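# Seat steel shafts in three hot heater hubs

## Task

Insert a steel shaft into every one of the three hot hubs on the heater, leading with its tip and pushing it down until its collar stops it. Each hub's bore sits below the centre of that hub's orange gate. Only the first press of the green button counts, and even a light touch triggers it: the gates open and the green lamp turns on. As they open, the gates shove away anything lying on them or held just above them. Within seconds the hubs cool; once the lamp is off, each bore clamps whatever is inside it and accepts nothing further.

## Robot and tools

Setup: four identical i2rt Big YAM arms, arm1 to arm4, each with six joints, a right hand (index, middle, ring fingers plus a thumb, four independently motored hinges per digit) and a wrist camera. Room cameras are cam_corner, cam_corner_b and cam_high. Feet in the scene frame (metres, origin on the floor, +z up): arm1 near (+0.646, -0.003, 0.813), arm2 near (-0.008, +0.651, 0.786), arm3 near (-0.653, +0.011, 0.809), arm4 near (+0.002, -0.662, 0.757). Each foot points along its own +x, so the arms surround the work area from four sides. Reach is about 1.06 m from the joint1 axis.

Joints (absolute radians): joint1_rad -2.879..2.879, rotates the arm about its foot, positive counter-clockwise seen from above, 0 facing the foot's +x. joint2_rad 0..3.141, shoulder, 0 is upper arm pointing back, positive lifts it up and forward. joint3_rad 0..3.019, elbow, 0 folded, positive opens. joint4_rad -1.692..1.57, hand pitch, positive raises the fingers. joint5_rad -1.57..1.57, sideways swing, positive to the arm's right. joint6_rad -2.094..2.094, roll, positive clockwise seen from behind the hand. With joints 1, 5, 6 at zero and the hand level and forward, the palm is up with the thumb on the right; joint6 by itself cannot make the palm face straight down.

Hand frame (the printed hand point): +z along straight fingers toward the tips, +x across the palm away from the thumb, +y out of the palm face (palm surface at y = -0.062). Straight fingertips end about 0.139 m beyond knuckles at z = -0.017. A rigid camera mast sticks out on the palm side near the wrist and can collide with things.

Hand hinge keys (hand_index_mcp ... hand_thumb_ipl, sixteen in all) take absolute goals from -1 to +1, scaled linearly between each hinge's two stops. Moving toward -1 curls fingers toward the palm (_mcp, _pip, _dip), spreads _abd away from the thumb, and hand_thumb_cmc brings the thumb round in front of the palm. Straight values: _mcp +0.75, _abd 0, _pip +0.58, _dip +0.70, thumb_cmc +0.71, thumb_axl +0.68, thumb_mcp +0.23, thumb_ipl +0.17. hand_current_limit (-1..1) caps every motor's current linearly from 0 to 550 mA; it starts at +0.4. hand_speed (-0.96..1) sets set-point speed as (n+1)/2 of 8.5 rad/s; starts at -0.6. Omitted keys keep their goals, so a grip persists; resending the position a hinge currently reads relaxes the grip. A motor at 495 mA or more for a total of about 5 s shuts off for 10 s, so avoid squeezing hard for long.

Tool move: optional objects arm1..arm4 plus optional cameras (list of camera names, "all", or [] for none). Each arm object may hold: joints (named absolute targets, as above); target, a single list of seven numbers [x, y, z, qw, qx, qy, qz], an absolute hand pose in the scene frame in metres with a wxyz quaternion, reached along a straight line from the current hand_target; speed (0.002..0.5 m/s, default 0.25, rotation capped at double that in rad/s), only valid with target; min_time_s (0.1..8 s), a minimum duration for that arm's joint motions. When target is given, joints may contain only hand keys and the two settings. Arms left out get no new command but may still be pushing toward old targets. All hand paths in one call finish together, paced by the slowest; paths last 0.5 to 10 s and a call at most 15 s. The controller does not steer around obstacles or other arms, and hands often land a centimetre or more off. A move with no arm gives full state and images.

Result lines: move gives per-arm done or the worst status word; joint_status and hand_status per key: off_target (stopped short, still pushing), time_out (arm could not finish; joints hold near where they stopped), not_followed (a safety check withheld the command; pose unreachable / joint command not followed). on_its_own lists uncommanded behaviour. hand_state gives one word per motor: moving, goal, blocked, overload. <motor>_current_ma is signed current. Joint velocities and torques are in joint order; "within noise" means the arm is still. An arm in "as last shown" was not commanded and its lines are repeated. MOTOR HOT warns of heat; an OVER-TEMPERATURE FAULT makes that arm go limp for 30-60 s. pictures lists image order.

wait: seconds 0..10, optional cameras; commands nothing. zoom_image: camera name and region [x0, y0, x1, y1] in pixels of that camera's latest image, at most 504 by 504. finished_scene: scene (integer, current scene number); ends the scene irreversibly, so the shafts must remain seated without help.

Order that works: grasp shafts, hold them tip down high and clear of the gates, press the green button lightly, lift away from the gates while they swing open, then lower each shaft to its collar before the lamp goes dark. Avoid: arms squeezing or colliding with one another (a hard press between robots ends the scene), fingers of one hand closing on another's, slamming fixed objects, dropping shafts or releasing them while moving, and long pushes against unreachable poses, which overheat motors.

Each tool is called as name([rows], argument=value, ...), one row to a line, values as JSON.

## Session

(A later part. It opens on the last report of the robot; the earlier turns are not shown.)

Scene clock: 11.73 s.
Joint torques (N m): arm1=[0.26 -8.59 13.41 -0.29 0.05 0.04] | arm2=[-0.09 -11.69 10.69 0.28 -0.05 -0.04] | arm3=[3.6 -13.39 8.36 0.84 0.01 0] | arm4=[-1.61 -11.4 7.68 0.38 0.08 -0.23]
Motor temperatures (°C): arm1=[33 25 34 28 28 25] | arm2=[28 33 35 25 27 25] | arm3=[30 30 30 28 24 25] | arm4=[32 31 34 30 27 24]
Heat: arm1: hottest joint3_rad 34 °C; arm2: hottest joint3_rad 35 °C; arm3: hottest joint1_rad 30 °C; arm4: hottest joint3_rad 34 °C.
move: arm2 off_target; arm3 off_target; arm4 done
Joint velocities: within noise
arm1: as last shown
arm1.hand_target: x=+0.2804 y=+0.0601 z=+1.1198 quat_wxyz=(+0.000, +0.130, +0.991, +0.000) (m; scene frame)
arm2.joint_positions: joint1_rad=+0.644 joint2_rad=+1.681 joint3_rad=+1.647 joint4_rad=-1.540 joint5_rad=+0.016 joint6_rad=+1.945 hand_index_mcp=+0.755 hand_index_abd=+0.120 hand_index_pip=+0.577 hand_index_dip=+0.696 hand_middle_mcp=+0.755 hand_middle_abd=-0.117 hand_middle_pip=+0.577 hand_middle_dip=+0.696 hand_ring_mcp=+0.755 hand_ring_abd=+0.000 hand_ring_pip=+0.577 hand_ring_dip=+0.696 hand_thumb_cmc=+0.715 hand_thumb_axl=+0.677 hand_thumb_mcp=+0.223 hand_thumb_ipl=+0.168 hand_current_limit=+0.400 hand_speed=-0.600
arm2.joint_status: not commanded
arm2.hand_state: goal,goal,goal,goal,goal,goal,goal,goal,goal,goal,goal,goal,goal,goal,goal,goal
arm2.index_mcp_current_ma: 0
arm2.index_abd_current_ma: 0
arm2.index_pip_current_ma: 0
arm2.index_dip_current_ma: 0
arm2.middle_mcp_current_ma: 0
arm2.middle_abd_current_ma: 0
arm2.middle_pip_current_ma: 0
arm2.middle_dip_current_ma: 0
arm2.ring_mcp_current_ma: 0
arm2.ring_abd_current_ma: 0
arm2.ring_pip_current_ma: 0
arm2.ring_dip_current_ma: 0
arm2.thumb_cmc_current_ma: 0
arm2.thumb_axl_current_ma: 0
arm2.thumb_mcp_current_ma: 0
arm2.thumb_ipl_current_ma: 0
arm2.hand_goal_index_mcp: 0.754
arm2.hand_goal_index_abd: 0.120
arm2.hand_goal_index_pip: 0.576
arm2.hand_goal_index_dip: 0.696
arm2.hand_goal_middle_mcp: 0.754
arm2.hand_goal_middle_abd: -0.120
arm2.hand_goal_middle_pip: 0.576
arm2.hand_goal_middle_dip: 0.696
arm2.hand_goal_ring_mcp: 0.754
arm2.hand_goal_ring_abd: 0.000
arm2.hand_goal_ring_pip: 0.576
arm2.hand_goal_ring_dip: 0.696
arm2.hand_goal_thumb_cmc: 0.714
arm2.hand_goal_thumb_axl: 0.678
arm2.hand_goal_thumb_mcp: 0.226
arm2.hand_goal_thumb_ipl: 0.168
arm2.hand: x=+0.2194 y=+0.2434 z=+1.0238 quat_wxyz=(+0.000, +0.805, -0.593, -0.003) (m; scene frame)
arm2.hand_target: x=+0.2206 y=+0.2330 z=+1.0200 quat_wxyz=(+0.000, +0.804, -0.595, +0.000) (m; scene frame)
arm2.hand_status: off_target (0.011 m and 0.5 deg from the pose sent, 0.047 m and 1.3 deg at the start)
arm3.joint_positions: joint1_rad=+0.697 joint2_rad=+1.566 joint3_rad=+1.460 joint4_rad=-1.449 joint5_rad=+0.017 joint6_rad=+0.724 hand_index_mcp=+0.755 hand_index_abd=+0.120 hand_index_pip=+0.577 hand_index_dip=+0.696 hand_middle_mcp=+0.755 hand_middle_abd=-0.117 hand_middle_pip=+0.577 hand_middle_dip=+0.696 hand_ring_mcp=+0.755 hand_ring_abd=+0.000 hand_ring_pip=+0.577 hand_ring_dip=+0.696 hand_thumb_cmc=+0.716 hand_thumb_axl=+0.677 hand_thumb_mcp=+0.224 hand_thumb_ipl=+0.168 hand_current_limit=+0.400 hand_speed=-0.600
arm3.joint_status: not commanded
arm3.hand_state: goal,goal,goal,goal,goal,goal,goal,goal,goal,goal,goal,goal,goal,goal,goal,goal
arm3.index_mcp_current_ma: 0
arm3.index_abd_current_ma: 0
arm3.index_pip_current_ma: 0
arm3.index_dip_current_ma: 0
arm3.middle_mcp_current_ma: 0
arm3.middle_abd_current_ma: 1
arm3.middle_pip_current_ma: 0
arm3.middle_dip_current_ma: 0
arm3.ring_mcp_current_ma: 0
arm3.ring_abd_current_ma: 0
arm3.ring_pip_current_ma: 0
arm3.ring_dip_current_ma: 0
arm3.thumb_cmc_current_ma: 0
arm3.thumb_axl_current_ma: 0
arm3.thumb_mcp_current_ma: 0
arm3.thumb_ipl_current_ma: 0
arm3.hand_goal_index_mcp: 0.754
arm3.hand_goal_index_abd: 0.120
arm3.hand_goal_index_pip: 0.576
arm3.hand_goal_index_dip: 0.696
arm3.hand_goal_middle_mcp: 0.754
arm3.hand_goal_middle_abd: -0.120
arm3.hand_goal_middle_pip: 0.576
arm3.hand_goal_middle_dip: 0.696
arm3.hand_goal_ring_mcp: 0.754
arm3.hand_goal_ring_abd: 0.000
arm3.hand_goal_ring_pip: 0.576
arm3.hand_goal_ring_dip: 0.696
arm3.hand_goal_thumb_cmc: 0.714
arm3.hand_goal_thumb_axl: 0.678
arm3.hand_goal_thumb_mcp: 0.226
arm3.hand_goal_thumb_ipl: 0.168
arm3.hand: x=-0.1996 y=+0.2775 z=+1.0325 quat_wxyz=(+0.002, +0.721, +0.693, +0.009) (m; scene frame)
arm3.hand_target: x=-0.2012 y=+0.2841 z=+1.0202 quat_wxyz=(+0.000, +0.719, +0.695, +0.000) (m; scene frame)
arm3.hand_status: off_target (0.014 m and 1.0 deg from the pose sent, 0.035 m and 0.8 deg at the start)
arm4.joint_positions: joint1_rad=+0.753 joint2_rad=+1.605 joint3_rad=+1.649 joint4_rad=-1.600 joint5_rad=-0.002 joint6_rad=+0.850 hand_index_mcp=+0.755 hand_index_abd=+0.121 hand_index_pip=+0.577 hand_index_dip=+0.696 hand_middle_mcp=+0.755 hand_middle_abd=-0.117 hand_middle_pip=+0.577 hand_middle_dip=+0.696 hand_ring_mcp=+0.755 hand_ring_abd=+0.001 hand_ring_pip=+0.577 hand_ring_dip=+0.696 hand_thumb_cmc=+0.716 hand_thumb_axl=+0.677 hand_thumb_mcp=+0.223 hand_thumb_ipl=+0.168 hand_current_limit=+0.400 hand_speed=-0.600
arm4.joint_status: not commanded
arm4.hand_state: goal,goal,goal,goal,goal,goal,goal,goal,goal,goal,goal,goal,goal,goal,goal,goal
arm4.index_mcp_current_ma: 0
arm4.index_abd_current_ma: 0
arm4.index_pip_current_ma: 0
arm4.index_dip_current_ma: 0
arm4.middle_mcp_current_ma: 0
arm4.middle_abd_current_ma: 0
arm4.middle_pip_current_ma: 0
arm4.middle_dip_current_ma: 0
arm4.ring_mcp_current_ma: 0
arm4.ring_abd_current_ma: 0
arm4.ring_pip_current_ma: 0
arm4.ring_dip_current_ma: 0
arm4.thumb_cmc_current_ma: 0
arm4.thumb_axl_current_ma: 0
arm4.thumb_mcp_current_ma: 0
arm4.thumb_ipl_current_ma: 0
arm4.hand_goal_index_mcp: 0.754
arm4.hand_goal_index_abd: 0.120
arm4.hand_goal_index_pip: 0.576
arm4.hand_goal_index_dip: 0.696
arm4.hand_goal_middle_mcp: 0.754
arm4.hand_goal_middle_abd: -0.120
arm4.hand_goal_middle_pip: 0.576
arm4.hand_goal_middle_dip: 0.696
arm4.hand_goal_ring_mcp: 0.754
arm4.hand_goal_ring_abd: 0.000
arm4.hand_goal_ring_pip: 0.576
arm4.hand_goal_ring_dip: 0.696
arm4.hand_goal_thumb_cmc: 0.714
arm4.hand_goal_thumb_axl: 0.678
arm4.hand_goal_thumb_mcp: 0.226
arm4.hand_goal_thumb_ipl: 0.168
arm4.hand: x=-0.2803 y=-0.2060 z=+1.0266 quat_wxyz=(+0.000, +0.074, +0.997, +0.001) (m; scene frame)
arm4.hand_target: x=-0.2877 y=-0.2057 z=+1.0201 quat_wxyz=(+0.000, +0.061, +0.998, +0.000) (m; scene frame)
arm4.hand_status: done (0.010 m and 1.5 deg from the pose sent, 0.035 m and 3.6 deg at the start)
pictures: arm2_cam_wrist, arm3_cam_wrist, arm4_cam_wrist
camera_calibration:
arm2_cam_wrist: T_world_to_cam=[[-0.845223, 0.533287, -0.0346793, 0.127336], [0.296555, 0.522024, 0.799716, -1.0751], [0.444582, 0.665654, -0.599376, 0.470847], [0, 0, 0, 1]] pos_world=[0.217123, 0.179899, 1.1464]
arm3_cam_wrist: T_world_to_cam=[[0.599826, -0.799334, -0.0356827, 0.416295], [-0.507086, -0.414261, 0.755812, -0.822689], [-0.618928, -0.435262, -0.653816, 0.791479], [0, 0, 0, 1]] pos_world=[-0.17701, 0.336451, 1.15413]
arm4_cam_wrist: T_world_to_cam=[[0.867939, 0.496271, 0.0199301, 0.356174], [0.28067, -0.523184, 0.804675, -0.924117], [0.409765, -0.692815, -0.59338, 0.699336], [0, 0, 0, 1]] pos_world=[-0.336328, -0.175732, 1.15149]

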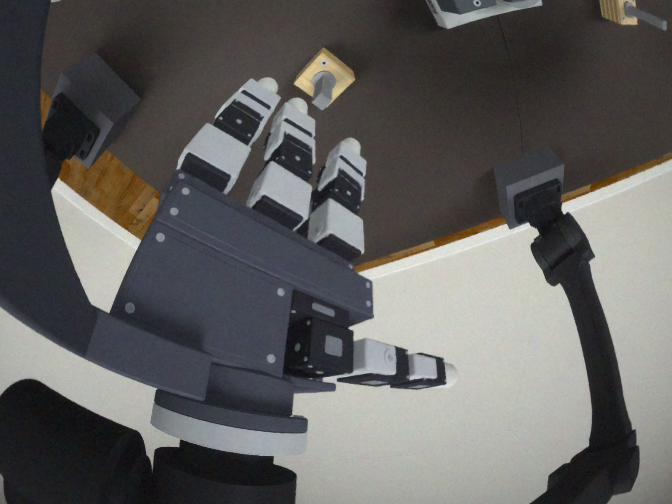

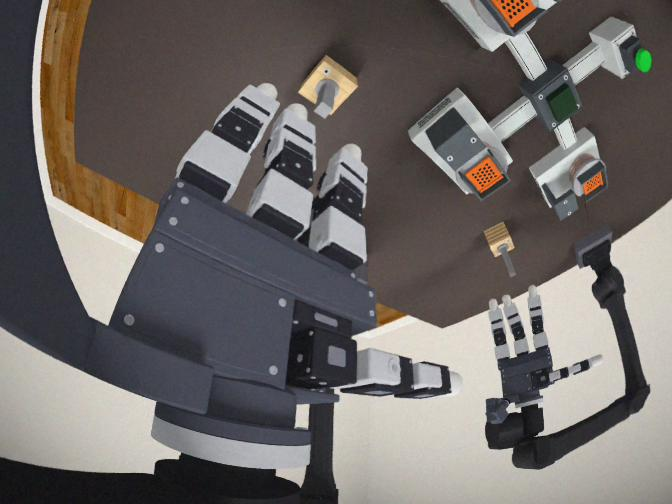

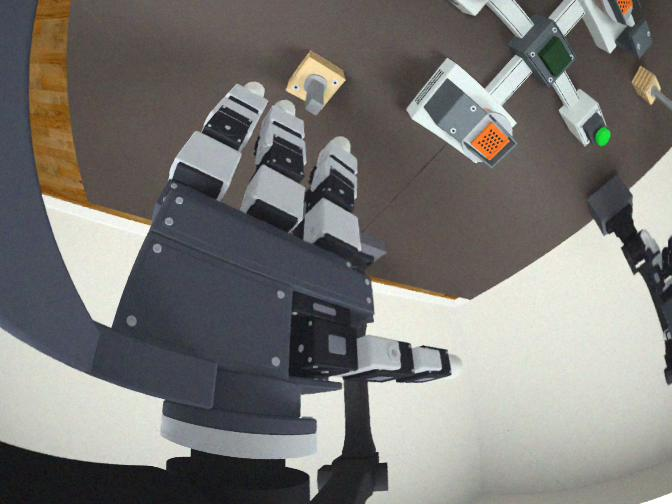

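move(arm2={"target": [0.2215, 0.2240, 0.922, 0, 0.8039, -0.5948, 0], "speed": 0.15}, arm3={"target": [-0.2008, 0.2905, 0.918, 0, 0.7193, 0.6947, 0], "speed": 0.15}, arm4={"target": [-0.291, -0.2045, 0.922, 0, 0.061, 0.9981, 0], "speed": 0.15}, cameras=["arm2_cam_wrist", "arm3_cam_wrist", "arm4_cam_wrist"])

zoom_image(camera="arm2_cam_wrist", region=[260, 60, 400, 165])

zoom_image(camera="arm3_cam_wrist", region=[260, 60, 400, 165])

zoom_image(camera="arm4_cam_wrist", region=[260, 60, 400, 165])

Scene clock: 14.43 s.
Joint torques (N m): arm1=[0.15 -8.76 13.39 -0.29 0.05 0.05] | arm2=[-0.32 -12.22 8.36 0.64 -0.01 -0.06] | arm3=[3.72 -14.21 7.98 0.87 0.02 0.01] | arm4=[-1.67 -10.58 7.56 0.46 0.09 -0.19]
Motor temperatures (°C): arm1=[33 25 35 28 28 25] | arm2=[28 33 35 25 27 25] | arm3=[30 31 30 28 24 25] | arm4=[32 31 34 30 27 24]
Heat: arm1: hottest joint3_rad 35 °C; arm2: hottest joint3_rad 35 °C; arm3: hottest joint2_rad 31 °C; arm4: hottest joint3_rad 34 °C.
move: arm2 off_target; arm3 off_target; arm4 off_target
Joint velocities: within noise
arm1: as last shown
arm2.joint_positions: joint1_rad=+0.635 joint2_rad=+1.739 joint3_rad=+1.491 joint4_rad=-1.307 joint5_rad=+0.015 joint6_rad=+1.934 hand_index_mcp=+0.754 hand_index_abd=+0.122 hand_index_pip=+0.577 hand_index_dip=+0.696 hand_middle_mcp=+0.755 hand_middle_abd=-0.117 hand_middle_pip=+0.577 hand_middle_dip=+0.696 hand_ring_mcp=+0.755 hand_ring_abd=+0.000 hand_ring_pip=+0.577 hand_ring_dip=+0.696 hand_thumb_cmc=+0.715 hand_thumb_axl=+0.677 hand_thumb_mcp=+0.223 hand_thumb_ipl=+0.168 hand_current_limit=+0.400 hand_speed=-0.600
arm2.joint_status: not commanded
arm2.hand_state: goal,goal,goal,goal,goal,goal,goal,goal,goal,goal,goal,goal,goal,goal,goal,goal
arm2.index_mcp_current_ma: 0
arm2.index_abd_current_ma: 0
arm2.index_pip_current_ma: 0
arm2.index_dip_current_ma: 0
arm2.middle_mcp_current_ma: 0
arm2.middle_abd_current_ma: 0
arm2.middle_pip_current_ma: 0
arm2.middle_dip_current_ma: 0
arm2.ring_mcp_current_ma: 0
arm2.ring_abd_current_ma: 0
arm2.ring_pip_current_ma: 0
arm2.ring_dip_current_ma: 0
arm2.thumb_cmc_current_ma: 0
arm2.thumb_axl_current_ma: 0
arm2.thumb_mcp_current_ma: 0
arm2.thumb_ipl_current_ma: 0
arm2.hand_goal_index_mcp: 0.754
arm2.hand_goal_index_abd: 0.120
arm2.hand_goal_index_pip: 0.576
arm2.hand_goal_index_dip: 0.696
arm2.hand_goal_middle_mcp: 0.754
arm2.hand_goal_middle_abd: -0.120
arm2.hand_goal_middle_pip: 0.576
arm2.hand_goal_middle_dip: 0.696
arm2.hand_goal_ring_mcp: 0.754
arm2.hand_goal_ring_abd: 0.000
arm2.hand_goal_ring_pip: 0.576
arm2.hand_goal_ring_dip: 0.696
arm2.hand_goal_thumb_cmc: 0.714
arm2.hand_goal_thumb_axl: 0.678
arm2.hand_goal_thumb_mcp: 0.226
arm2.hand_goal_thumb_ipl: 0.168
arm2.hand: x=+0.2255 y=+0.2299 z=+0.9349 quat_wxyz=(+0.002, +0.806, -0.592, +0.006) (m; scene frame)
arm2.hand_target: x=+0.2213 y=+0.2244 z=+0.9221 quat_wxyz=(+0.000, +0.804, -0.595, +0.000) (m; scene frame)
arm2.hand_status: off_target (0.015 m and 0.8 deg from the pose sent, 0.104 m and 0.5 deg at the start)
arm3.joint_positions: joint1_rad=+0.703 joint2_rad=+1.647 joint3_rad=+1.278 joint4_rad=-1.191 joint5_rad=+0.017 joint6_rad=+0.730 hand_index_mcp=+0.755 hand_index_abd=+0.120 hand_index_pip=+0.577 hand_index_dip=+0.696 hand_middle_mcp=+0.755 hand_middle_abd=-0.117 hand_middle_pip=+0.577 hand_middle_dip=+0.696 hand_ring_mcp=+0.755 hand_ring_abd=+0.000 hand_ring_pip=+0.577 hand_ring_dip=+0.696 hand_thumb_cmc=+0.716 hand_thumb_axl=+0.677 hand_thumb_mcp=+0.224 hand_thumb_ipl=+0.168 hand_current_limit=+0.400 hand_speed=-0.600
arm3.joint_status: not commanded
arm3.hand_state: goal,goal,goal,goal,goal,goal,goal,goal,goal,goal,goal,goal,goal,goal,goal,goal
arm3.index_mcp_current_ma: 0
arm3.index_abd_current_ma: 0
arm3.index_pip_current_ma: 0
arm3.index_dip_current_ma: 0
arm3.middle_mcp_current_ma: 0
arm3.middle_abd_current_ma: 1
arm3.middle_pip_current_ma: 0
arm3.middle_dip_current_ma: 0
arm3.ring_mcp_current_ma: 0
arm3.ring_abd_current_ma: 0
arm3.ring_pip_current_ma: 0
arm3.ring_dip_current_ma: 0
arm3.thumb_cmc_current_ma: 0
arm3.thumb_axl_current_ma: 0
arm3.thumb_mcp_current_ma: -1
arm3.thumb_ipl_current_ma: 0
arm3.hand_goal_index_mcp: 0.754
arm3.hand_goal_index_abd: 0.120
arm3.hand_goal_index_pip: 0.576
arm3.hand_goal_index_dip: 0.696
arm3.hand_goal_middle_mcp: 0.754
arm3.hand_goal_middle_abd: -0.120
arm3.hand_goal_middle_pip: 0.576
arm3.hand_goal_middle_dip: 0.696
arm3.hand_goal_ring_mcp: 0.754
arm3.hand_goal_ring_abd: 0.000
arm3.hand_goal_ring_pip: 0.576
arm3.hand_goal_ring_dip: 0.696
arm3.hand_goal_thumb_cmc: 0.714
arm3.hand_goal_thumb_axl: 0.678
arm3.hand_goal_thumb_mcp: 0.226
arm3.hand_goal_thumb_ipl: 0.168
arm3.hand: x=-0.1978 y=+0.2847 z=+0.9286 quat_wxyz=(+0.002, +0.721, +0.693, +0.007) (m; scene frame)
arm3.hand_target: x=-0.2009 y=+0.2903 z=+0.9183 quat_wxyz=(+0.000, +0.719, +0.695, +0.000) (m; scene frame)
arm3.hand_status: off_target (0.012 m and 0.8 deg from the pose sent, 0.115 m and 1.0 deg at the start)
arm4.joint_positions: joint1_rad=+0.755 joint2_rad=+1.631 joint3_rad=+1.432 joint4_rad=-1.350 joint5_rad=-0.002 joint6_rad=+0.849 hand_index_mcp=+0.755 hand_index_abd=+0.121 hand_index_pip=+0.577 hand_index_dip=+0.696 hand_middle_mcp=+0.755 hand_middle_abd=-0.117 hand_middle_pip=+0.577 hand_middle_dip=+0.696 hand_ring_mcp=+0.755 hand_ring_abd=+0.001 hand_ring_pip=+0.577 hand_ring_dip=+0.696 hand_thumb_cmc=+0.716 hand_thumb_axl=+0.677 hand_thumb_mcp=+0.223 hand_thumb_ipl=+0.168 hand_current_limit=+0.400 hand_speed=-0.600
arm4.joint_status: not commanded
arm4.hand_state: goal,goal,goal,goal,goal,goal,goal,goal,goal,goal,goal,goal,goal,goal,goal,goal
arm4.index_mcp_current_ma: 0
arm4.index_abd_current_ma: 0
arm4.index_pip_current_ma: 0
arm4.index_dip_current_ma: 0
arm4.middle_mcp_current_ma: 0
arm4.middle_abd_current_ma: 0
arm4.middle_pip_current_ma: 0
arm4.middle_dip_current_ma: 0
arm4.ring_mcp_current_ma: 0
arm4.ring_abd_current_ma: 0
arm4.ring_pip_current_ma: 0
arm4.ring_dip_current_ma: 0
arm4.thumb_cmc_current_ma: 0
arm4.thumb_axl_current_ma: 0
arm4.thumb_mcp_current_ma: 0
arm4.thumb_ipl_current_ma: 0
arm4.hand_goal_index_mcp: 0.754
arm4.hand_goal_index_abd: 0.120
arm4.hand_goal_index_pip: 0.576
arm4.hand_goal_index_dip: 0.696
arm4.hand_goal_middle_mcp: 0.754
arm4.hand_goal_middle_abd: -0.120
arm4.hand_goal_middle_pip: 0.576
arm4.hand_goal_middle_dip: 0.696
arm4.hand_goal_ring_mcp: 0.754
arm4.hand_goal_ring_abd: 0.000
arm4.hand_goal_ring_pip: 0.576
arm4.hand_goal_ring_dip: 0.696
arm4.hand_goal_thumb_cmc: 0.714
arm4.hand_goal_thumb_axl: 0.678
arm4.hand_goal_thumb_mcp: 0.226
arm4.hand_goal_thumb_ipl: 0.168
arm4.hand: x=-0.2828 y=-0.2039 z=+0.9323 quat_wxyz=(-0.003, +0.073, +0.997, +0.004) (m; scene frame)
arm4.hand_target: x=-0.2909 y=-0.2048 z=+0.9221 quat_wxyz=(+0.000, +0.061, +0.998, +0.000) (m; scene frame)
arm4.hand_status: off_target (0.013 m and 1.5 deg from the pose sent, 0.105 m and 1.5 deg at the start)
pictures: arm2_cam_wrist, arm3_cam_wrist, arm4_cam_wrist
camera_calibration:
arm2_cam_wrist: T_world_to_cam=[[-0.845106, 0.531939, -0.0532565, 0.154156], [0.285844, 0.533805, 0.79583, -0.995479], [0.451762, 0.657338, -0.603173, 0.427644], [0, 0, 0, 1]] pos_world=[0.221636, 0.168283, 1.05839]
arm3_cam_wrist: T_world_to_cam=[[0.599462, -0.799594, -0.0359786, 0.41759], [-0.504594, -0.412426, 0.758478, -0.742718], [-0.621314, -0.436524, -0.650704, 0.724725], [0, 0, 0, 1]] pos_world=[-0.174819, 0.343946, 1.04994]
arm4_cam_wrist: T_world_to_cam=[[0.867051, 0.497867, 0.0187267, 0.360421], [0.285078, -0.526597, 0.800891, -0.842248], [0.408598, -0.689075, -0.598518, 0.651067], [0, 0, 0, 1]] pos_world=[-0.338423, -0.174333, 1.05747]

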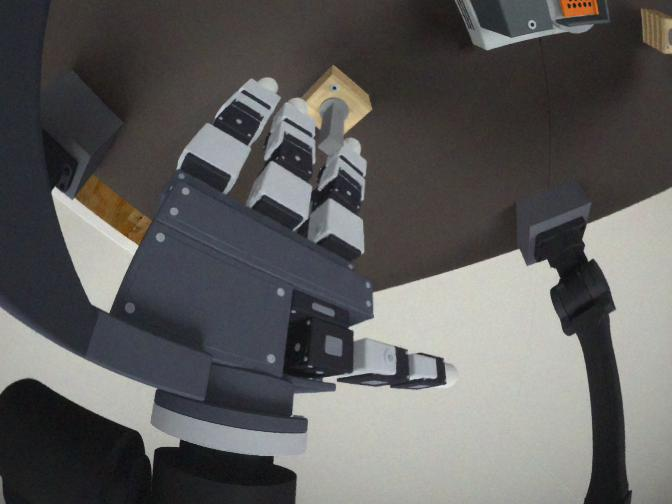

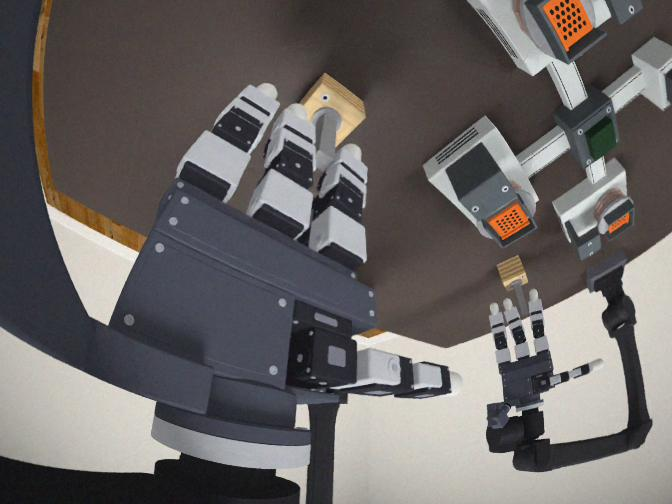

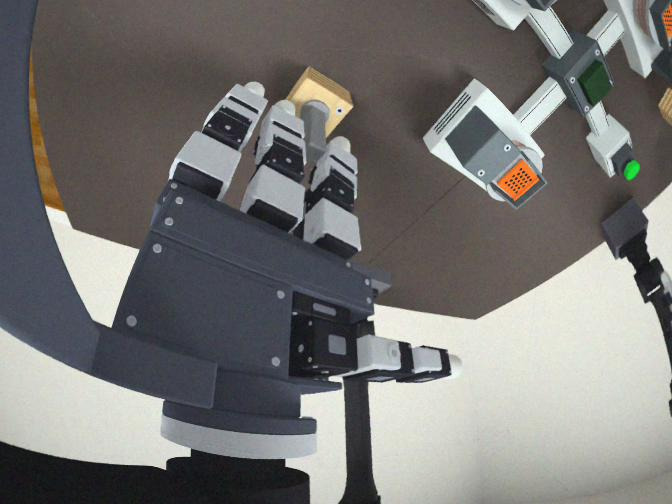

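Scaled by 3.600 from the camera's 672x504 image, which has a finer 960x720 frame.

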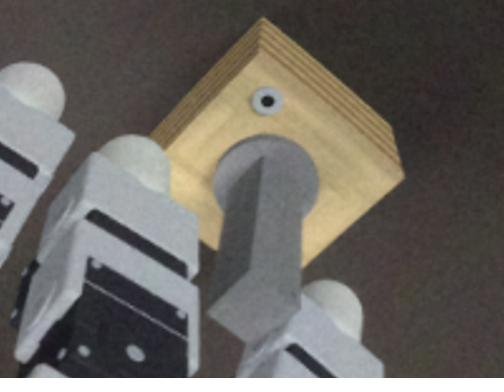

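Scaled by 3.600 from the camera's 672x504 image, which has a finer 960x720 frame.

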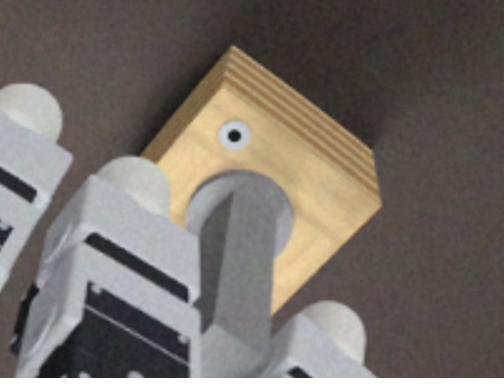

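Scaled by 3.600 from the camera's 672x504 image, which has a finer 960x720 frame.

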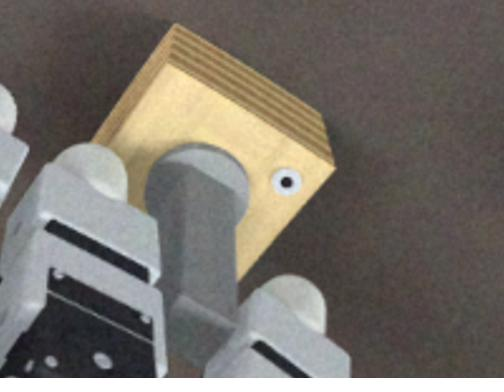

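move(arm2={"target": [0.2165, 0.2280, 0.908, 0, 0.8039, -0.5948, 0], "speed": 0.1}, arm3={"joints": {"hand_index_abd": -0.3, "hand_middle_abd": 0.3}}, arm4={"joints": {"hand_index_abd": -0.3, "hand_middle_abd": 0.3}})

move(arm2={"joints": {"hand_index_abd": -0.3, "hand_middle_abd": 0.3}}, arm3={"target": [-0.2008, 0.2860, 1.08, 0, 0.7193, 0.6947, 0], "speed": 0.2}, arm4={"target": [-0.2857, -0.2045, 1.06, 0, 0.061, 0.9981, 0], "speed": 0.2}, cameras=["arm2_cam_wrist", "arm3_cam_wrist", "arm4_cam_wrist", "cam_high", "cam_corner", "cam_corner_b"])

Scene clock: 15.93 s.
Joint torques (N m): arm1=[0.21 -8.7 13.38 -0.29 0.05 0.04] | arm2=[-0.32 -12.57 7.57 0.69 0.05 -0.06] | arm3=[3.72 -14.33 7.98 0.87 0.01 0] | arm4=[-1.49 -10.75 7.56 0.42 0.1 -0.19]
Motor temperatures (°C): arm1=[33 25 35 28 28 25] | arm2=[28 33 35 25 27 25] | arm3=[30 31 30 28 24 25] | arm4=[32 31 34 30 27 24]
Heat: arm1: hottest joint3_rad 35 °C; arm2: hottest joint3_rad 35 °C; arm3: hottest joint2_rad 31 °C; arm4: hottest joint3_rad 34 °C.
move: arm2 off_target; arm3 off_target; arm4 off_target
Joint velocities: within noise
arm1: as last shown
arm2.joint_positions: joint1_rad=+0.632 joint2_rad=+1.739 joint3_rad=+1.455 joint4_rad=-1.268 joint5_rad=+0.013 joint6_rad=+1.932 hand_index_mcp=+0.754 hand_index_abd=+0.121 hand_index_pip=+0.577 hand_index_dip=+0.696 hand_middle_mcp=+0.755 hand_middle_abd=-0.117 hand_middle_pip=+0.577 hand_middle_dip=+0.696 hand_ring_mcp=+0.755 hand_ring_abd=+0.000 hand_ring_pip=+0.577 hand_ring_dip=+0.696 hand_thumb_cmc=+0.715 hand_thumb_axl=+0.677 hand_thumb_mcp=+0.223 hand_thumb_ipl=+0.168 hand_current_limit=+0.400 hand_speed=-0.600
arm2.joint_status: not commanded
arm2.hand_state: goal,goal,goal,goal,goal,goal,goal,goal,goal,goal,goal,goal,goal,goal,goal,goal
arm2.index_mcp_current_ma: 0
arm2.index_abd_current_ma: 0
arm2.index_pip_current_ma: 0
arm2.index_dip_current_ma: 0
arm2.middle_mcp_current_ma: 0
arm2.middle_abd_current_ma: 0
arm2.middle_pip_current_ma: 0
arm2.middle_dip_current_ma: 0
arm2.ring_mcp_current_ma: 0
arm2.ring_abd_current_ma: 0
arm2.ring_pip_current_ma: 0
arm2.ring_dip_current_ma: 0
arm2.thumb_cmc_current_ma: 0
arm2.thumb_axl_current_ma: 0
arm2.thumb_mcp_current_ma: 0
arm2.thumb_ipl_current_ma: 0
arm2.hand_goal_index_mcp: 0.754
arm2.hand_goal_index_abd: 0.120
arm2.hand_goal_index_pip: 0.576
arm2.hand_goal_index_dip: 0.696
arm2.hand_goal_middle_mcp: 0.754
arm2.hand_goal_middle_abd: -0.120
arm2.hand_goal_middle_pip: 0.576
arm2.hand_goal_middle_dip: 0.696
arm2.hand_goal_ring_mcp: 0.754
arm2.hand_goal_ring_abd: 0.000
arm2.hand_goal_ring_pip: 0.576
arm2.hand_goal_ring_dip: 0.696
arm2.hand_goal_thumb_cmc: 0.714
arm2.hand_goal_thumb_axl: 0.678
arm2.hand_goal_thumb_mcp: 0.226
arm2.hand_goal_thumb_ipl: 0.168
arm2.hand: x=+0.2227 y=+0.2320 z=+0.9212 quat_wxyz=(+0.002, +0.805, -0.593, +0.007) (m; scene frame)
arm2.hand_target: x=+0.2164 y=+0.2284 z=+0.9082 quat_wxyz=(+0.000, +0.804, -0.595, +0.000) (m; scene frame)
arm2.hand_status: off_target (0.015 m and 0.9 deg from the pose sent, 0.028 m and 0.8 deg at the start)
arm3.joint_positions: joint1_rad=+0.703 joint2_rad=+1.647 joint3_rad=+1.278 joint4_rad=-1.191 joint5_rad=+0.017 joint6_rad=+0.730 hand_index_mcp=+0.755 hand_index_abd=+0.012 hand_index_pip=+0.577 hand_index_dip=+0.696 hand_middle_mcp=+0.754 hand_middle_abd=-0.012 hand_middle_pip=+0.577 hand_middle_dip=+0.696 hand_ring_mcp=+0.755 hand_ring_abd=+0.000 hand_ring_pip=+0.577 hand_ring_dip=+0.696 hand_thumb_cmc=+0.716 hand_thumb_axl=+0.677 hand_thumb_mcp=+0.224 hand_thumb_ipl=+0.168 hand_current_limit=+0.400 hand_speed=-0.600
arm3.joint_status: hand_index_abd off_target (ended at +0.012, target -0.300); hand_middle_abd off_target (ended at -0.012, target +0.300)
arm3.hand_state: goal,blocked,goal,goal,goal,blocked,goal,goal,goal,goal,goal,goal,goal,goal,goal,goal
arm3.index_mcp_current_ma: 0
arm3.index_abd_current_ma: 385
arm3.index_pip_current_ma: 0
arm3.index_dip_current_ma: 0
arm3.middle_mcp_current_ma: 0
arm3.middle_abd_current_ma: -385
arm3.middle_pip_current_ma: 0
arm3.middle_dip_current_ma: 0
arm3.ring_mcp_current_ma: 0
arm3.ring_abd_current_ma: 0
arm3.ring_pip_current_ma: 0
arm3.ring_dip_current_ma: 0
arm3.thumb_cmc_current_ma: 0
arm3.thumb_axl_current_ma: 0
arm3.thumb_mcp_current_ma: -1
arm3.thumb_ipl_current_ma: 0
arm3.hand_goal_index_mcp: 0.754
arm3.hand_goal_index_abd: -0.300
arm3.hand_goal_index_pip: 0.576
arm3.hand_goal_index_dip: 0.696
arm3.hand_goal_middle_mcp: 0.754
arm3.hand_goal_middle_abd: 0.300
arm3.hand_goal_middle_pip: 0.576
arm3.hand_goal_middle_dip: 0.696
arm3.hand_goal_ring_mcp: 0.754
arm3.hand_goal_ring_abd: 0.000
arm3.hand_goal_ring_pip: 0.576
arm3.hand_goal_ring_dip: 0.696
arm3.hand_goal_thumb_cmc: 0.714
arm3.hand_goal_thumb_axl: 0.678
arm3.hand_goal_thumb_mcp: 0.226
arm3.hand_goal_thumb_ipl: 0.168
arm3.hand: x=-0.1978 y=+0.2847 z=+0.9286 quat_wxyz=(+0.002, +0.721, +0.693, +0.007) (m; scene frame)
arm3.hand_target: x=-0.2009 y=+0.2903 z=+0.9183 quat_wxyz=(+0.000, +0.719, +0.695, +0.000) (m; scene frame)
arm3.hand_status: not commanded
arm4.joint_positions: joint1_rad=+0.755 joint2_rad=+1.631 joint3_rad=+1.432 joint4_rad=-1.350 joint5_rad=-0.002 joint6_rad=+0.849 hand_index_mcp=+0.756 hand_index_abd=+0.019 hand_index_pip=+0.577 hand_index_dip=+0.696 hand_middle_mcp=+0.754 hand_middle_abd=-0.005 hand_middle_pip=+0.577 hand_middle_dip=+0.696 hand_ring_mcp=+0.755 hand_ring_abd=+0.001 hand_ring_pip=+0.577 hand_ring_dip=+0.696 hand_thumb_cmc=+0.716 hand_thumb_axl=+0.677 hand_thumb_mcp=+0.223 hand_thumb_ipl=+0.168 hand_current_limit=+0.400 hand_speed=-0.600
arm4.joint_status: hand_index_abd off_target (ended at +0.019, target -0.300); hand_middle_abd off_target (ended at -0.005, target +0.300)
arm4.hand_state: goal,blocked,goal,goal,goal,blocked,goal,goal,goal,goal,goal,goal,goal,goal,goal,goal
arm4.index_mcp_current_ma: 0
arm4.index_abd_current_ma: 385
arm4.index_pip_current_ma: 0
arm4.index_dip_current_ma: 0
arm4.middle_mcp_current_ma: 0
arm4.middle_abd_current_ma: -385
arm4.middle_pip_current_ma: 0
arm4.middle_dip_current_ma: 0
arm4.ring_mcp_current_ma: 0
arm4.ring_abd_current_ma: 0
arm4.ring_pip_current_ma: 0
arm4.ring_dip_current_ma: 0
arm4.thumb_cmc_current_ma: 0
arm4.thumb_axl_current_ma: 0
arm4.thumb_mcp_current_ma: 0
arm4.thumb_ipl_current_ma: 0
arm4.hand_goal_index_mcp: 0.754
arm4.hand_goal_index_abd: -0.300
arm4.hand_goal_index_pip: 0.576
arm4.hand_goal_index_dip: 0.696
arm4.hand_goal_middle_mcp: 0.754
arm4.hand_goal_middle_abd: 0.300
arm4.hand_goal_middle_pip: 0.576
arm4.hand_goal_middle_dip: 0.696
arm4.hand_goal_ring_mcp: 0.754
arm4.hand_goal_ring_abd: 0.000
arm4.hand_goal_ring_pip: 0.576
arm4.hand_goal_ring_dip: 0.696
arm4.hand_goal_thumb_cmc: 0.714
arm4.hand_goal_thumb_axl: 0.678
arm4.hand_goal_thumb_mcp: 0.226
arm4.hand_goal_thumb_ipl: 0.168
arm4.hand: x=-0.2829 y=-0.2038 z=+0.9322 quat_wxyz=(-0.003, +0.073, +0.997, +0.004) (m; scene frame)
arm4.hand_target: x=-0.2909 y=-0.2047 z=+0.9221 quat_wxyz=(+0.000, +0.061, +0.998, +0.000) (m; scene frame)
arm4.hand_status: not commanded
pictures: none

Scene clock: 17.60 s.
Joint torques (N m): arm1=[0.21 -8.64 13.39 -0.27 0.05 0.05] | arm2=[-0.26 -12.51 7.69 0.62 0.05 -0.06] | arm3=[2.9 -15.79 13.12 -0.16 0.14 -0.02] | arm4=[-2.37 -13.92 12.66 -0.85 0.25 -0.2]
Motor temperatures (°C): arm1=[33 25 35 28 28 25] | arm2=[28 34 36 25 27 25] | arm3=[30 31 30 28 24 25] | arm4=[32 31 35 30 27 24]
Heat: arm1: hottest joint3_rad 35 °C; arm2: hottest joint3_rad 36 °C; arm3: hottest joint2_rad 31 °C; arm4: hottest joint3_rad 35 °C.
move: arm2 off_target; arm3 off_target; arm4 off_target
Joint velocities: within noise
arm1: as last shown
arm2.joint_positions: joint1_rad=+0.632 joint2_rad=+1.739 joint3_rad=+1.453 joint4_rad=-1.267 joint5_rad=+0.013 joint6_rad=+1.931 hand_index_mcp=+0.753 hand_index_abd=+0.025 hand_index_pip=+0.576 hand_index_dip=+0.696 hand_middle_mcp=+0.755 hand_middle_abd=+0.004 hand_middle_pip=+0.577 hand_middle_dip=+0.696 hand_ring_mcp=+0.755 hand_ring_abd=+0.000 hand_ring_pip=+0.577 hand_ring_dip=+0.696 hand_thumb_cmc=+0.715 hand_thumb_axl=+0.677 hand_thumb_mcp=+0.223 hand_thumb_ipl=+0.168 hand_current_limit=+0.400 hand_speed=-0.600
arm2.joint_status: hand_index_abd off_target (ended at +0.025, target -0.300); hand_middle_abd off_target (ended at +0.004, target +0.300)
arm2.hand_state: goal,blocked,goal,goal,goal,blocked,goal,goal,goal,goal,goal,goal,goal,goal,goal,goal
arm2.index_mcp_current_ma: 0
arm2.index_abd_current_ma: 385
arm2.index_pip_current_ma: 0
arm2.index_dip_current_ma: 0
arm2.middle_mcp_current_ma: 0
arm2.middle_abd_current_ma: -385
arm2.middle_pip_current_ma: 0
arm2.middle_dip_current_ma: 0
arm2.ring_mcp_current_ma: 0
arm2.ring_abd_current_ma: 0
arm2.ring_pip_current_ma: 0
arm2.ring_dip_current_ma: 0
arm2.thumb_cmc_current_ma: 0
arm2.thumb_axl_current_ma: 0
arm2.thumb_mcp_current_ma: 0
arm2.thumb_ipl_current_ma: 0
arm2.hand_goal_index_mcp: 0.754
arm2.hand_goal_index_abd: -0.300
arm2.hand_goal_index_pip: 0.576
arm2.hand_goal_index_dip: 0.696
arm2.hand_goal_middle_mcp: 0.754
arm2.hand_goal_middle_abd: 0.300
arm2.hand_goal_middle_pip: 0.576
arm2.hand_goal_middle_dip: 0.696
arm2.hand_goal_ring_mcp: 0.754
arm2.hand_goal_ring_abd: 0.000
arm2.hand_goal_ring_pip: 0.576
arm2.hand_goal_ring_dip: 0.696
arm2.hand_goal_thumb_cmc: 0.714
arm2.hand_goal_thumb_axl: 0.678
arm2.hand_goal_thumb_mcp: 0.226
arm2.hand_goal_thumb_ipl: 0.168
arm2.hand: x=+0.2227 y=+0.2320 z=+0.9207 quat_wxyz=(+0.002, +0.806, -0.592, +0.007) (m; scene frame)
arm2.hand_target: x=+0.2165 y=+0.2284 z=+0.9083 quat_wxyz=(+0.000, +0.804, -0.595, +0.000) (m; scene frame)
arm2.hand_status: not commanded
arm3.joint_positions: joint1_rad=+0.709 joint2_rad=+1.581 joint3_rad=+1.550 joint4_rad=-1.587 joint5_rad=+0.013 joint6_rad=+0.730 hand_index_mcp=+0.755 hand_index_abd=+0.006 hand_index_pip=+0.576 hand_index_dip=+0.696 hand_middle_mcp=+0.745 hand_middle_abd=-0.012 hand_middle_pip=+0.571 hand_middle_dip=+0.694 hand_ring_mcp=+0.754 hand_ring_abd=+0.000 hand_ring_pip=+0.577 hand_ring_dip=+0.696 hand_thumb_cmc=+0.716 hand_thumb_axl=+0.677 hand_thumb_mcp=+0.223 hand_thumb_ipl=+0.168 hand_current_limit=+0.400 hand_speed=-0.600
arm3.joint_status: not commanded
arm3.hand_state: goal,blocked,goal,goal,goal,blocked,goal,goal,goal,goal,goal,goal,goal,goal,goal,goal
arm3.index_mcp_current_ma: 0
arm3.index_abd_current_ma: 385
arm3.index_pip_current_ma: 0
arm3.index_dip_current_ma: 0
arm3.middle_mcp_current_ma: -4
arm3.middle_abd_current_ma: -385
arm3.middle_pip_current_ma: -1
arm3.middle_dip_current_ma: 0
arm3.ring_mcp_current_ma: 0
arm3.ring_abd_current_ma: 0
arm3.ring_pip_current_ma: 0
arm3.ring_dip_current_ma: 0
arm3.thumb_cmc_current_ma: 0
arm3.thumb_axl_current_ma: 0
arm3.thumb_mcp_current_ma: -1
arm3.thumb_ipl_current_ma: 0
arm3.hand_goal_index_mcp: 0.754
arm3.hand_goal_index_abd: -0.300
arm3.hand_goal_index_pip: 0.576
arm3.hand_goal_index_dip: 0.696
arm3.hand_goal_middle_mcp: 0.754
arm3.hand_goal_middle_abd: 0.300
arm3.hand_goal_middle_pip: 0.576
arm3.hand_goal_middle_dip: 0.696
arm3.hand_goal_ring_mcp: 0.754
arm3.hand_goal_ring_abd: 0.000
arm3.hand_goal_ring_pip: 0.576
arm3.hand_goal_ring_dip: 0.696
arm3.hand_goal_thumb_cmc: 0.714
arm3.hand_goal_thumb_axl: 0.678
arm3.hand_goal_thumb_mcp: 0.226
arm3.hand_goal_thumb_ipl: 0.168
arm3.hand: x=-0.2092 y=+0.2775 z=+1.0571 quat_wxyz=(-0.002, +0.718, +0.695, -0.022) (m; scene frame)
arm3.hand_target: x=-0.2016 y=+0.2853 z=+1.0800 quat_wxyz=(+0.000, +0.719, +0.695, +0.000) (m; scene frame)
arm3.hand_status: off_target (0.026 m and 2.6 deg from the pose sent, 0.152 m and 0.8 deg at the start)
arm4.joint_positions: joint1_rad=+0.758 joint2_rad=+1.631 joint3_rad=+1.674 joint4_rad=-1.667 joint5_rad=-0.003 joint6_rad=+0.843 hand_index_mcp=+0.754 hand_index_abd=+0.014 hand_index_pip=+0.576 hand_index_dip=+0.696 hand_middle_mcp=+0.743 hand_middle_abd=-0.005 hand_middle_pip=+0.571 hand_middle_dip=+0.694 hand_ring_mcp=+0.754 hand_ring_abd=+0.001 hand_ring_pip=+0.577 hand_ring_dip=+0.696 hand_thumb_cmc=+0.715 hand_thumb_axl=+0.677 hand_thumb_mcp=+0.223 hand_thumb_ipl=+0.168 hand_current_limit=+0.400 hand_speed=-0.600
arm4.joint_status: not commanded
arm4.hand_state: goal,blocked,goal,goal,goal,blocked,goal,goal,goal,goal,goal,goal,goal,goal,goal,goal
arm4.index_mcp_current_ma: 0
arm4.index_abd_current_ma: 385
arm4.index_pip_current_ma: 0
arm4.index_dip_current_ma: 0
arm4.middle_mcp_current_ma: -3
arm4.middle_abd_current_ma: -385
arm4.middle_pip_current_ma: -1
arm4.middle_dip_current_ma: 0
arm4.ring_mcp_current_ma: 0
arm4.ring_abd_current_ma: 0
arm4.ring_pip_current_ma: 0
arm4.ring_dip_current_ma: 0
arm4.thumb_cmc_current_ma: 0
arm4.thumb_axl_current_ma: 0
arm4.thumb_mcp_current_ma: 0
arm4.thumb_ipl_current_ma: 0
arm4.hand_goal_index_mcp: 0.754
arm4.hand_goal_index_abd: -0.300
arm4.hand_goal_index_pip: 0.576
arm4.hand_goal_index_dip: 0.696
arm4.hand_goal_middle_mcp: 0.754
arm4.hand_goal_middle_abd: 0.300
arm4.hand_goal_middle_pip: 0.576
arm4.hand_goal_middle_dip: 0.696
arm4.hand_goal_ring_mcp: 0.754
arm4.hand_goal_ring_abd: 0.000
arm4.hand_goal_ring_pip: 0.576
arm4.hand_goal_ring_dip: 0.696
arm4.hand_goal_thumb_cmc: 0.714
arm4.hand_goal_thumb_axl: 0.678
arm4.hand_goal_thumb_mcp: 0.226
arm4.hand_goal_thumb_ipl: 0.168
arm4.hand: x=-0.2785 y=-0.2129 z=+1.0215 quat_wxyz=(+0.023, +0.068, +0.997, -0.024) (m; scene frame)
arm4.hand_target: x=-0.2843 y=-0.2062 z=+1.0596 quat_wxyz=(-0.002, +0.061, +0.998, +0.003) (m; scene frame)
arm4.hand_status: off_target (0.040 m and 3.9 deg from the pose sent, 0.128 m and 1.5 deg at the start; a joint's target at an end of its range on 21 of 50 steps)
pictures: arm2_cam_wrist, arm3_cam_wrist, arm4_cam_wrist, cam_corner, cam_corner_b, cam_high
camera_calibration:
arm2_cam_wrist: T_world_to_cam=[[-0.844991, 0.531879, -0.0556311, 0.152135], [0.283744, 0.534078, 0.796398, -0.984676], [0.453299, 0.657164, -0.602209, 0.417847], [0, 0, 0, 1]] pos_world=[0.218539, 0.170383, 1.04429]
arm3_cam_wrist: T_world_to_cam=[[0.602682, -0.797144, -0.0365431, 0.423776], [-0.46587, -0.388663, 0.794926, -0.88601], [-0.647873, -0.462063, -0.605605, 0.752063], [0, 0, 0, 1]] pos_world=[-0.180926, 0.340952, 1.17525]
arm4_cam_wrist: T_world_to_cam=[[0.861076, 0.507572, 0.0303297, 0.348063], [0.250934, -0.476064, 0.84285, -0.961339], [0.442245, -0.718147, -0.537294, 0.637113], [0, 0, 0, 1]] pos_world=[-0.340237, -0.176785, 1.14202]

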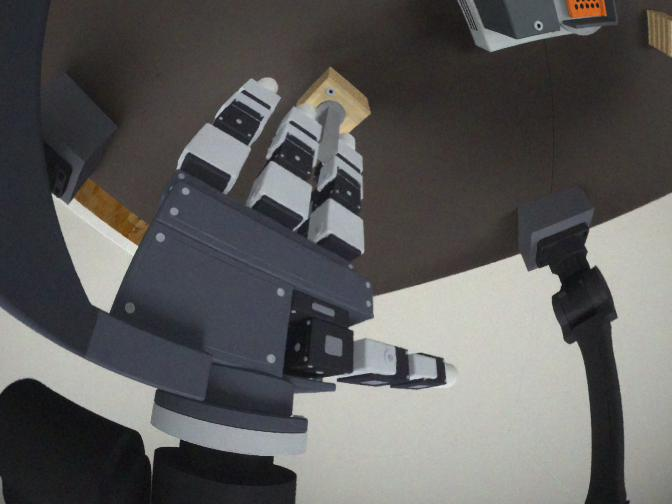

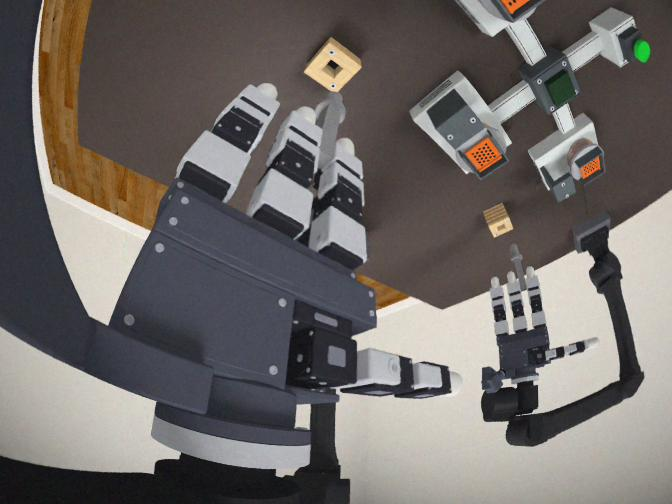

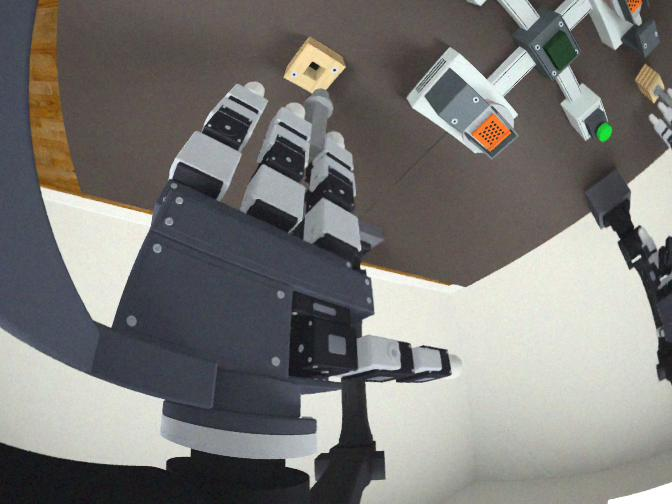

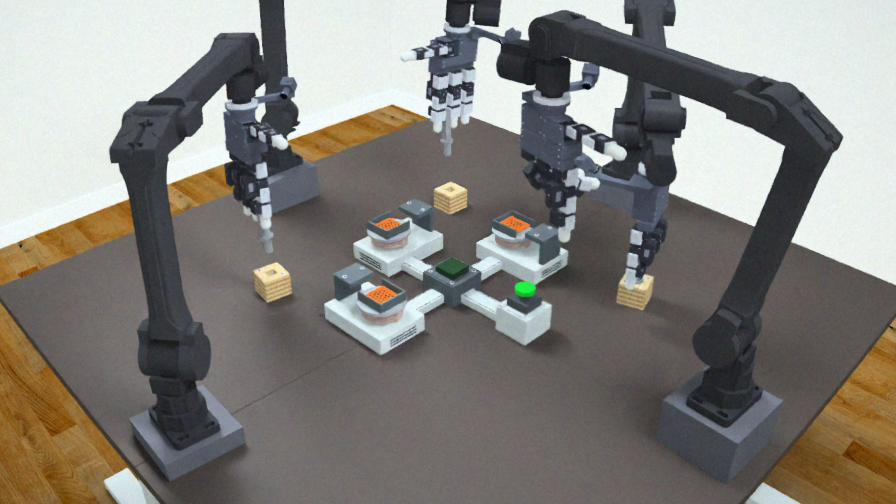

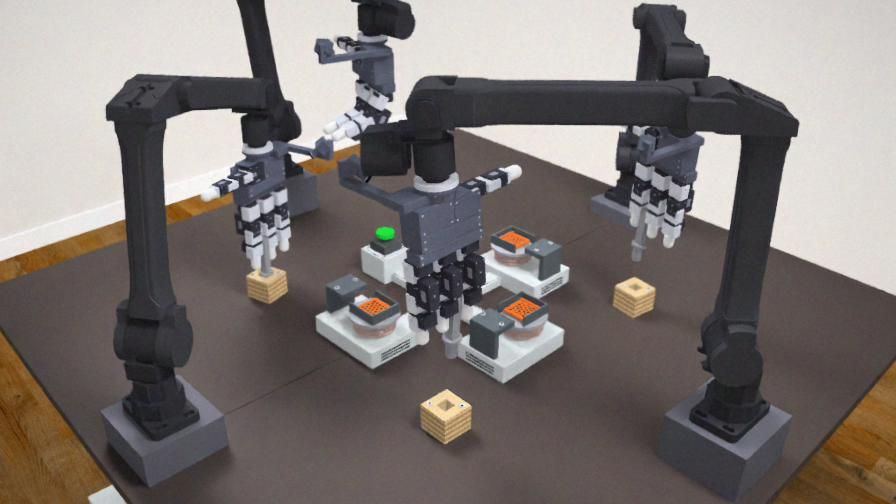

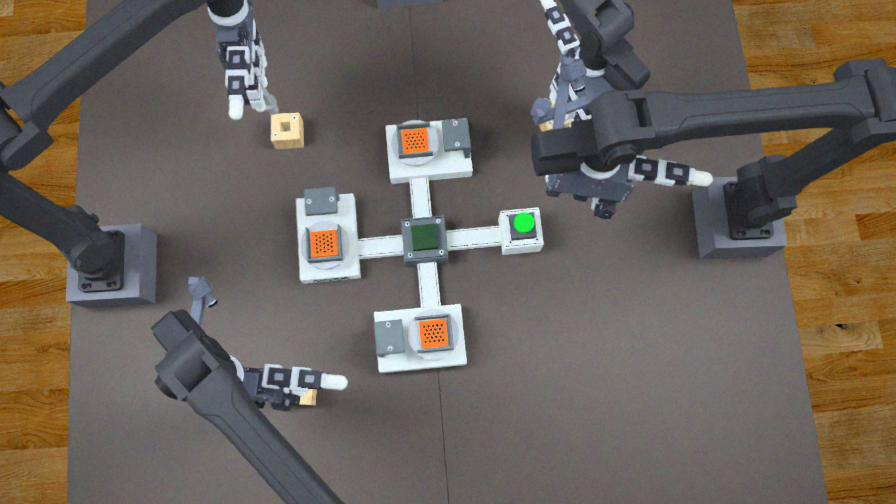

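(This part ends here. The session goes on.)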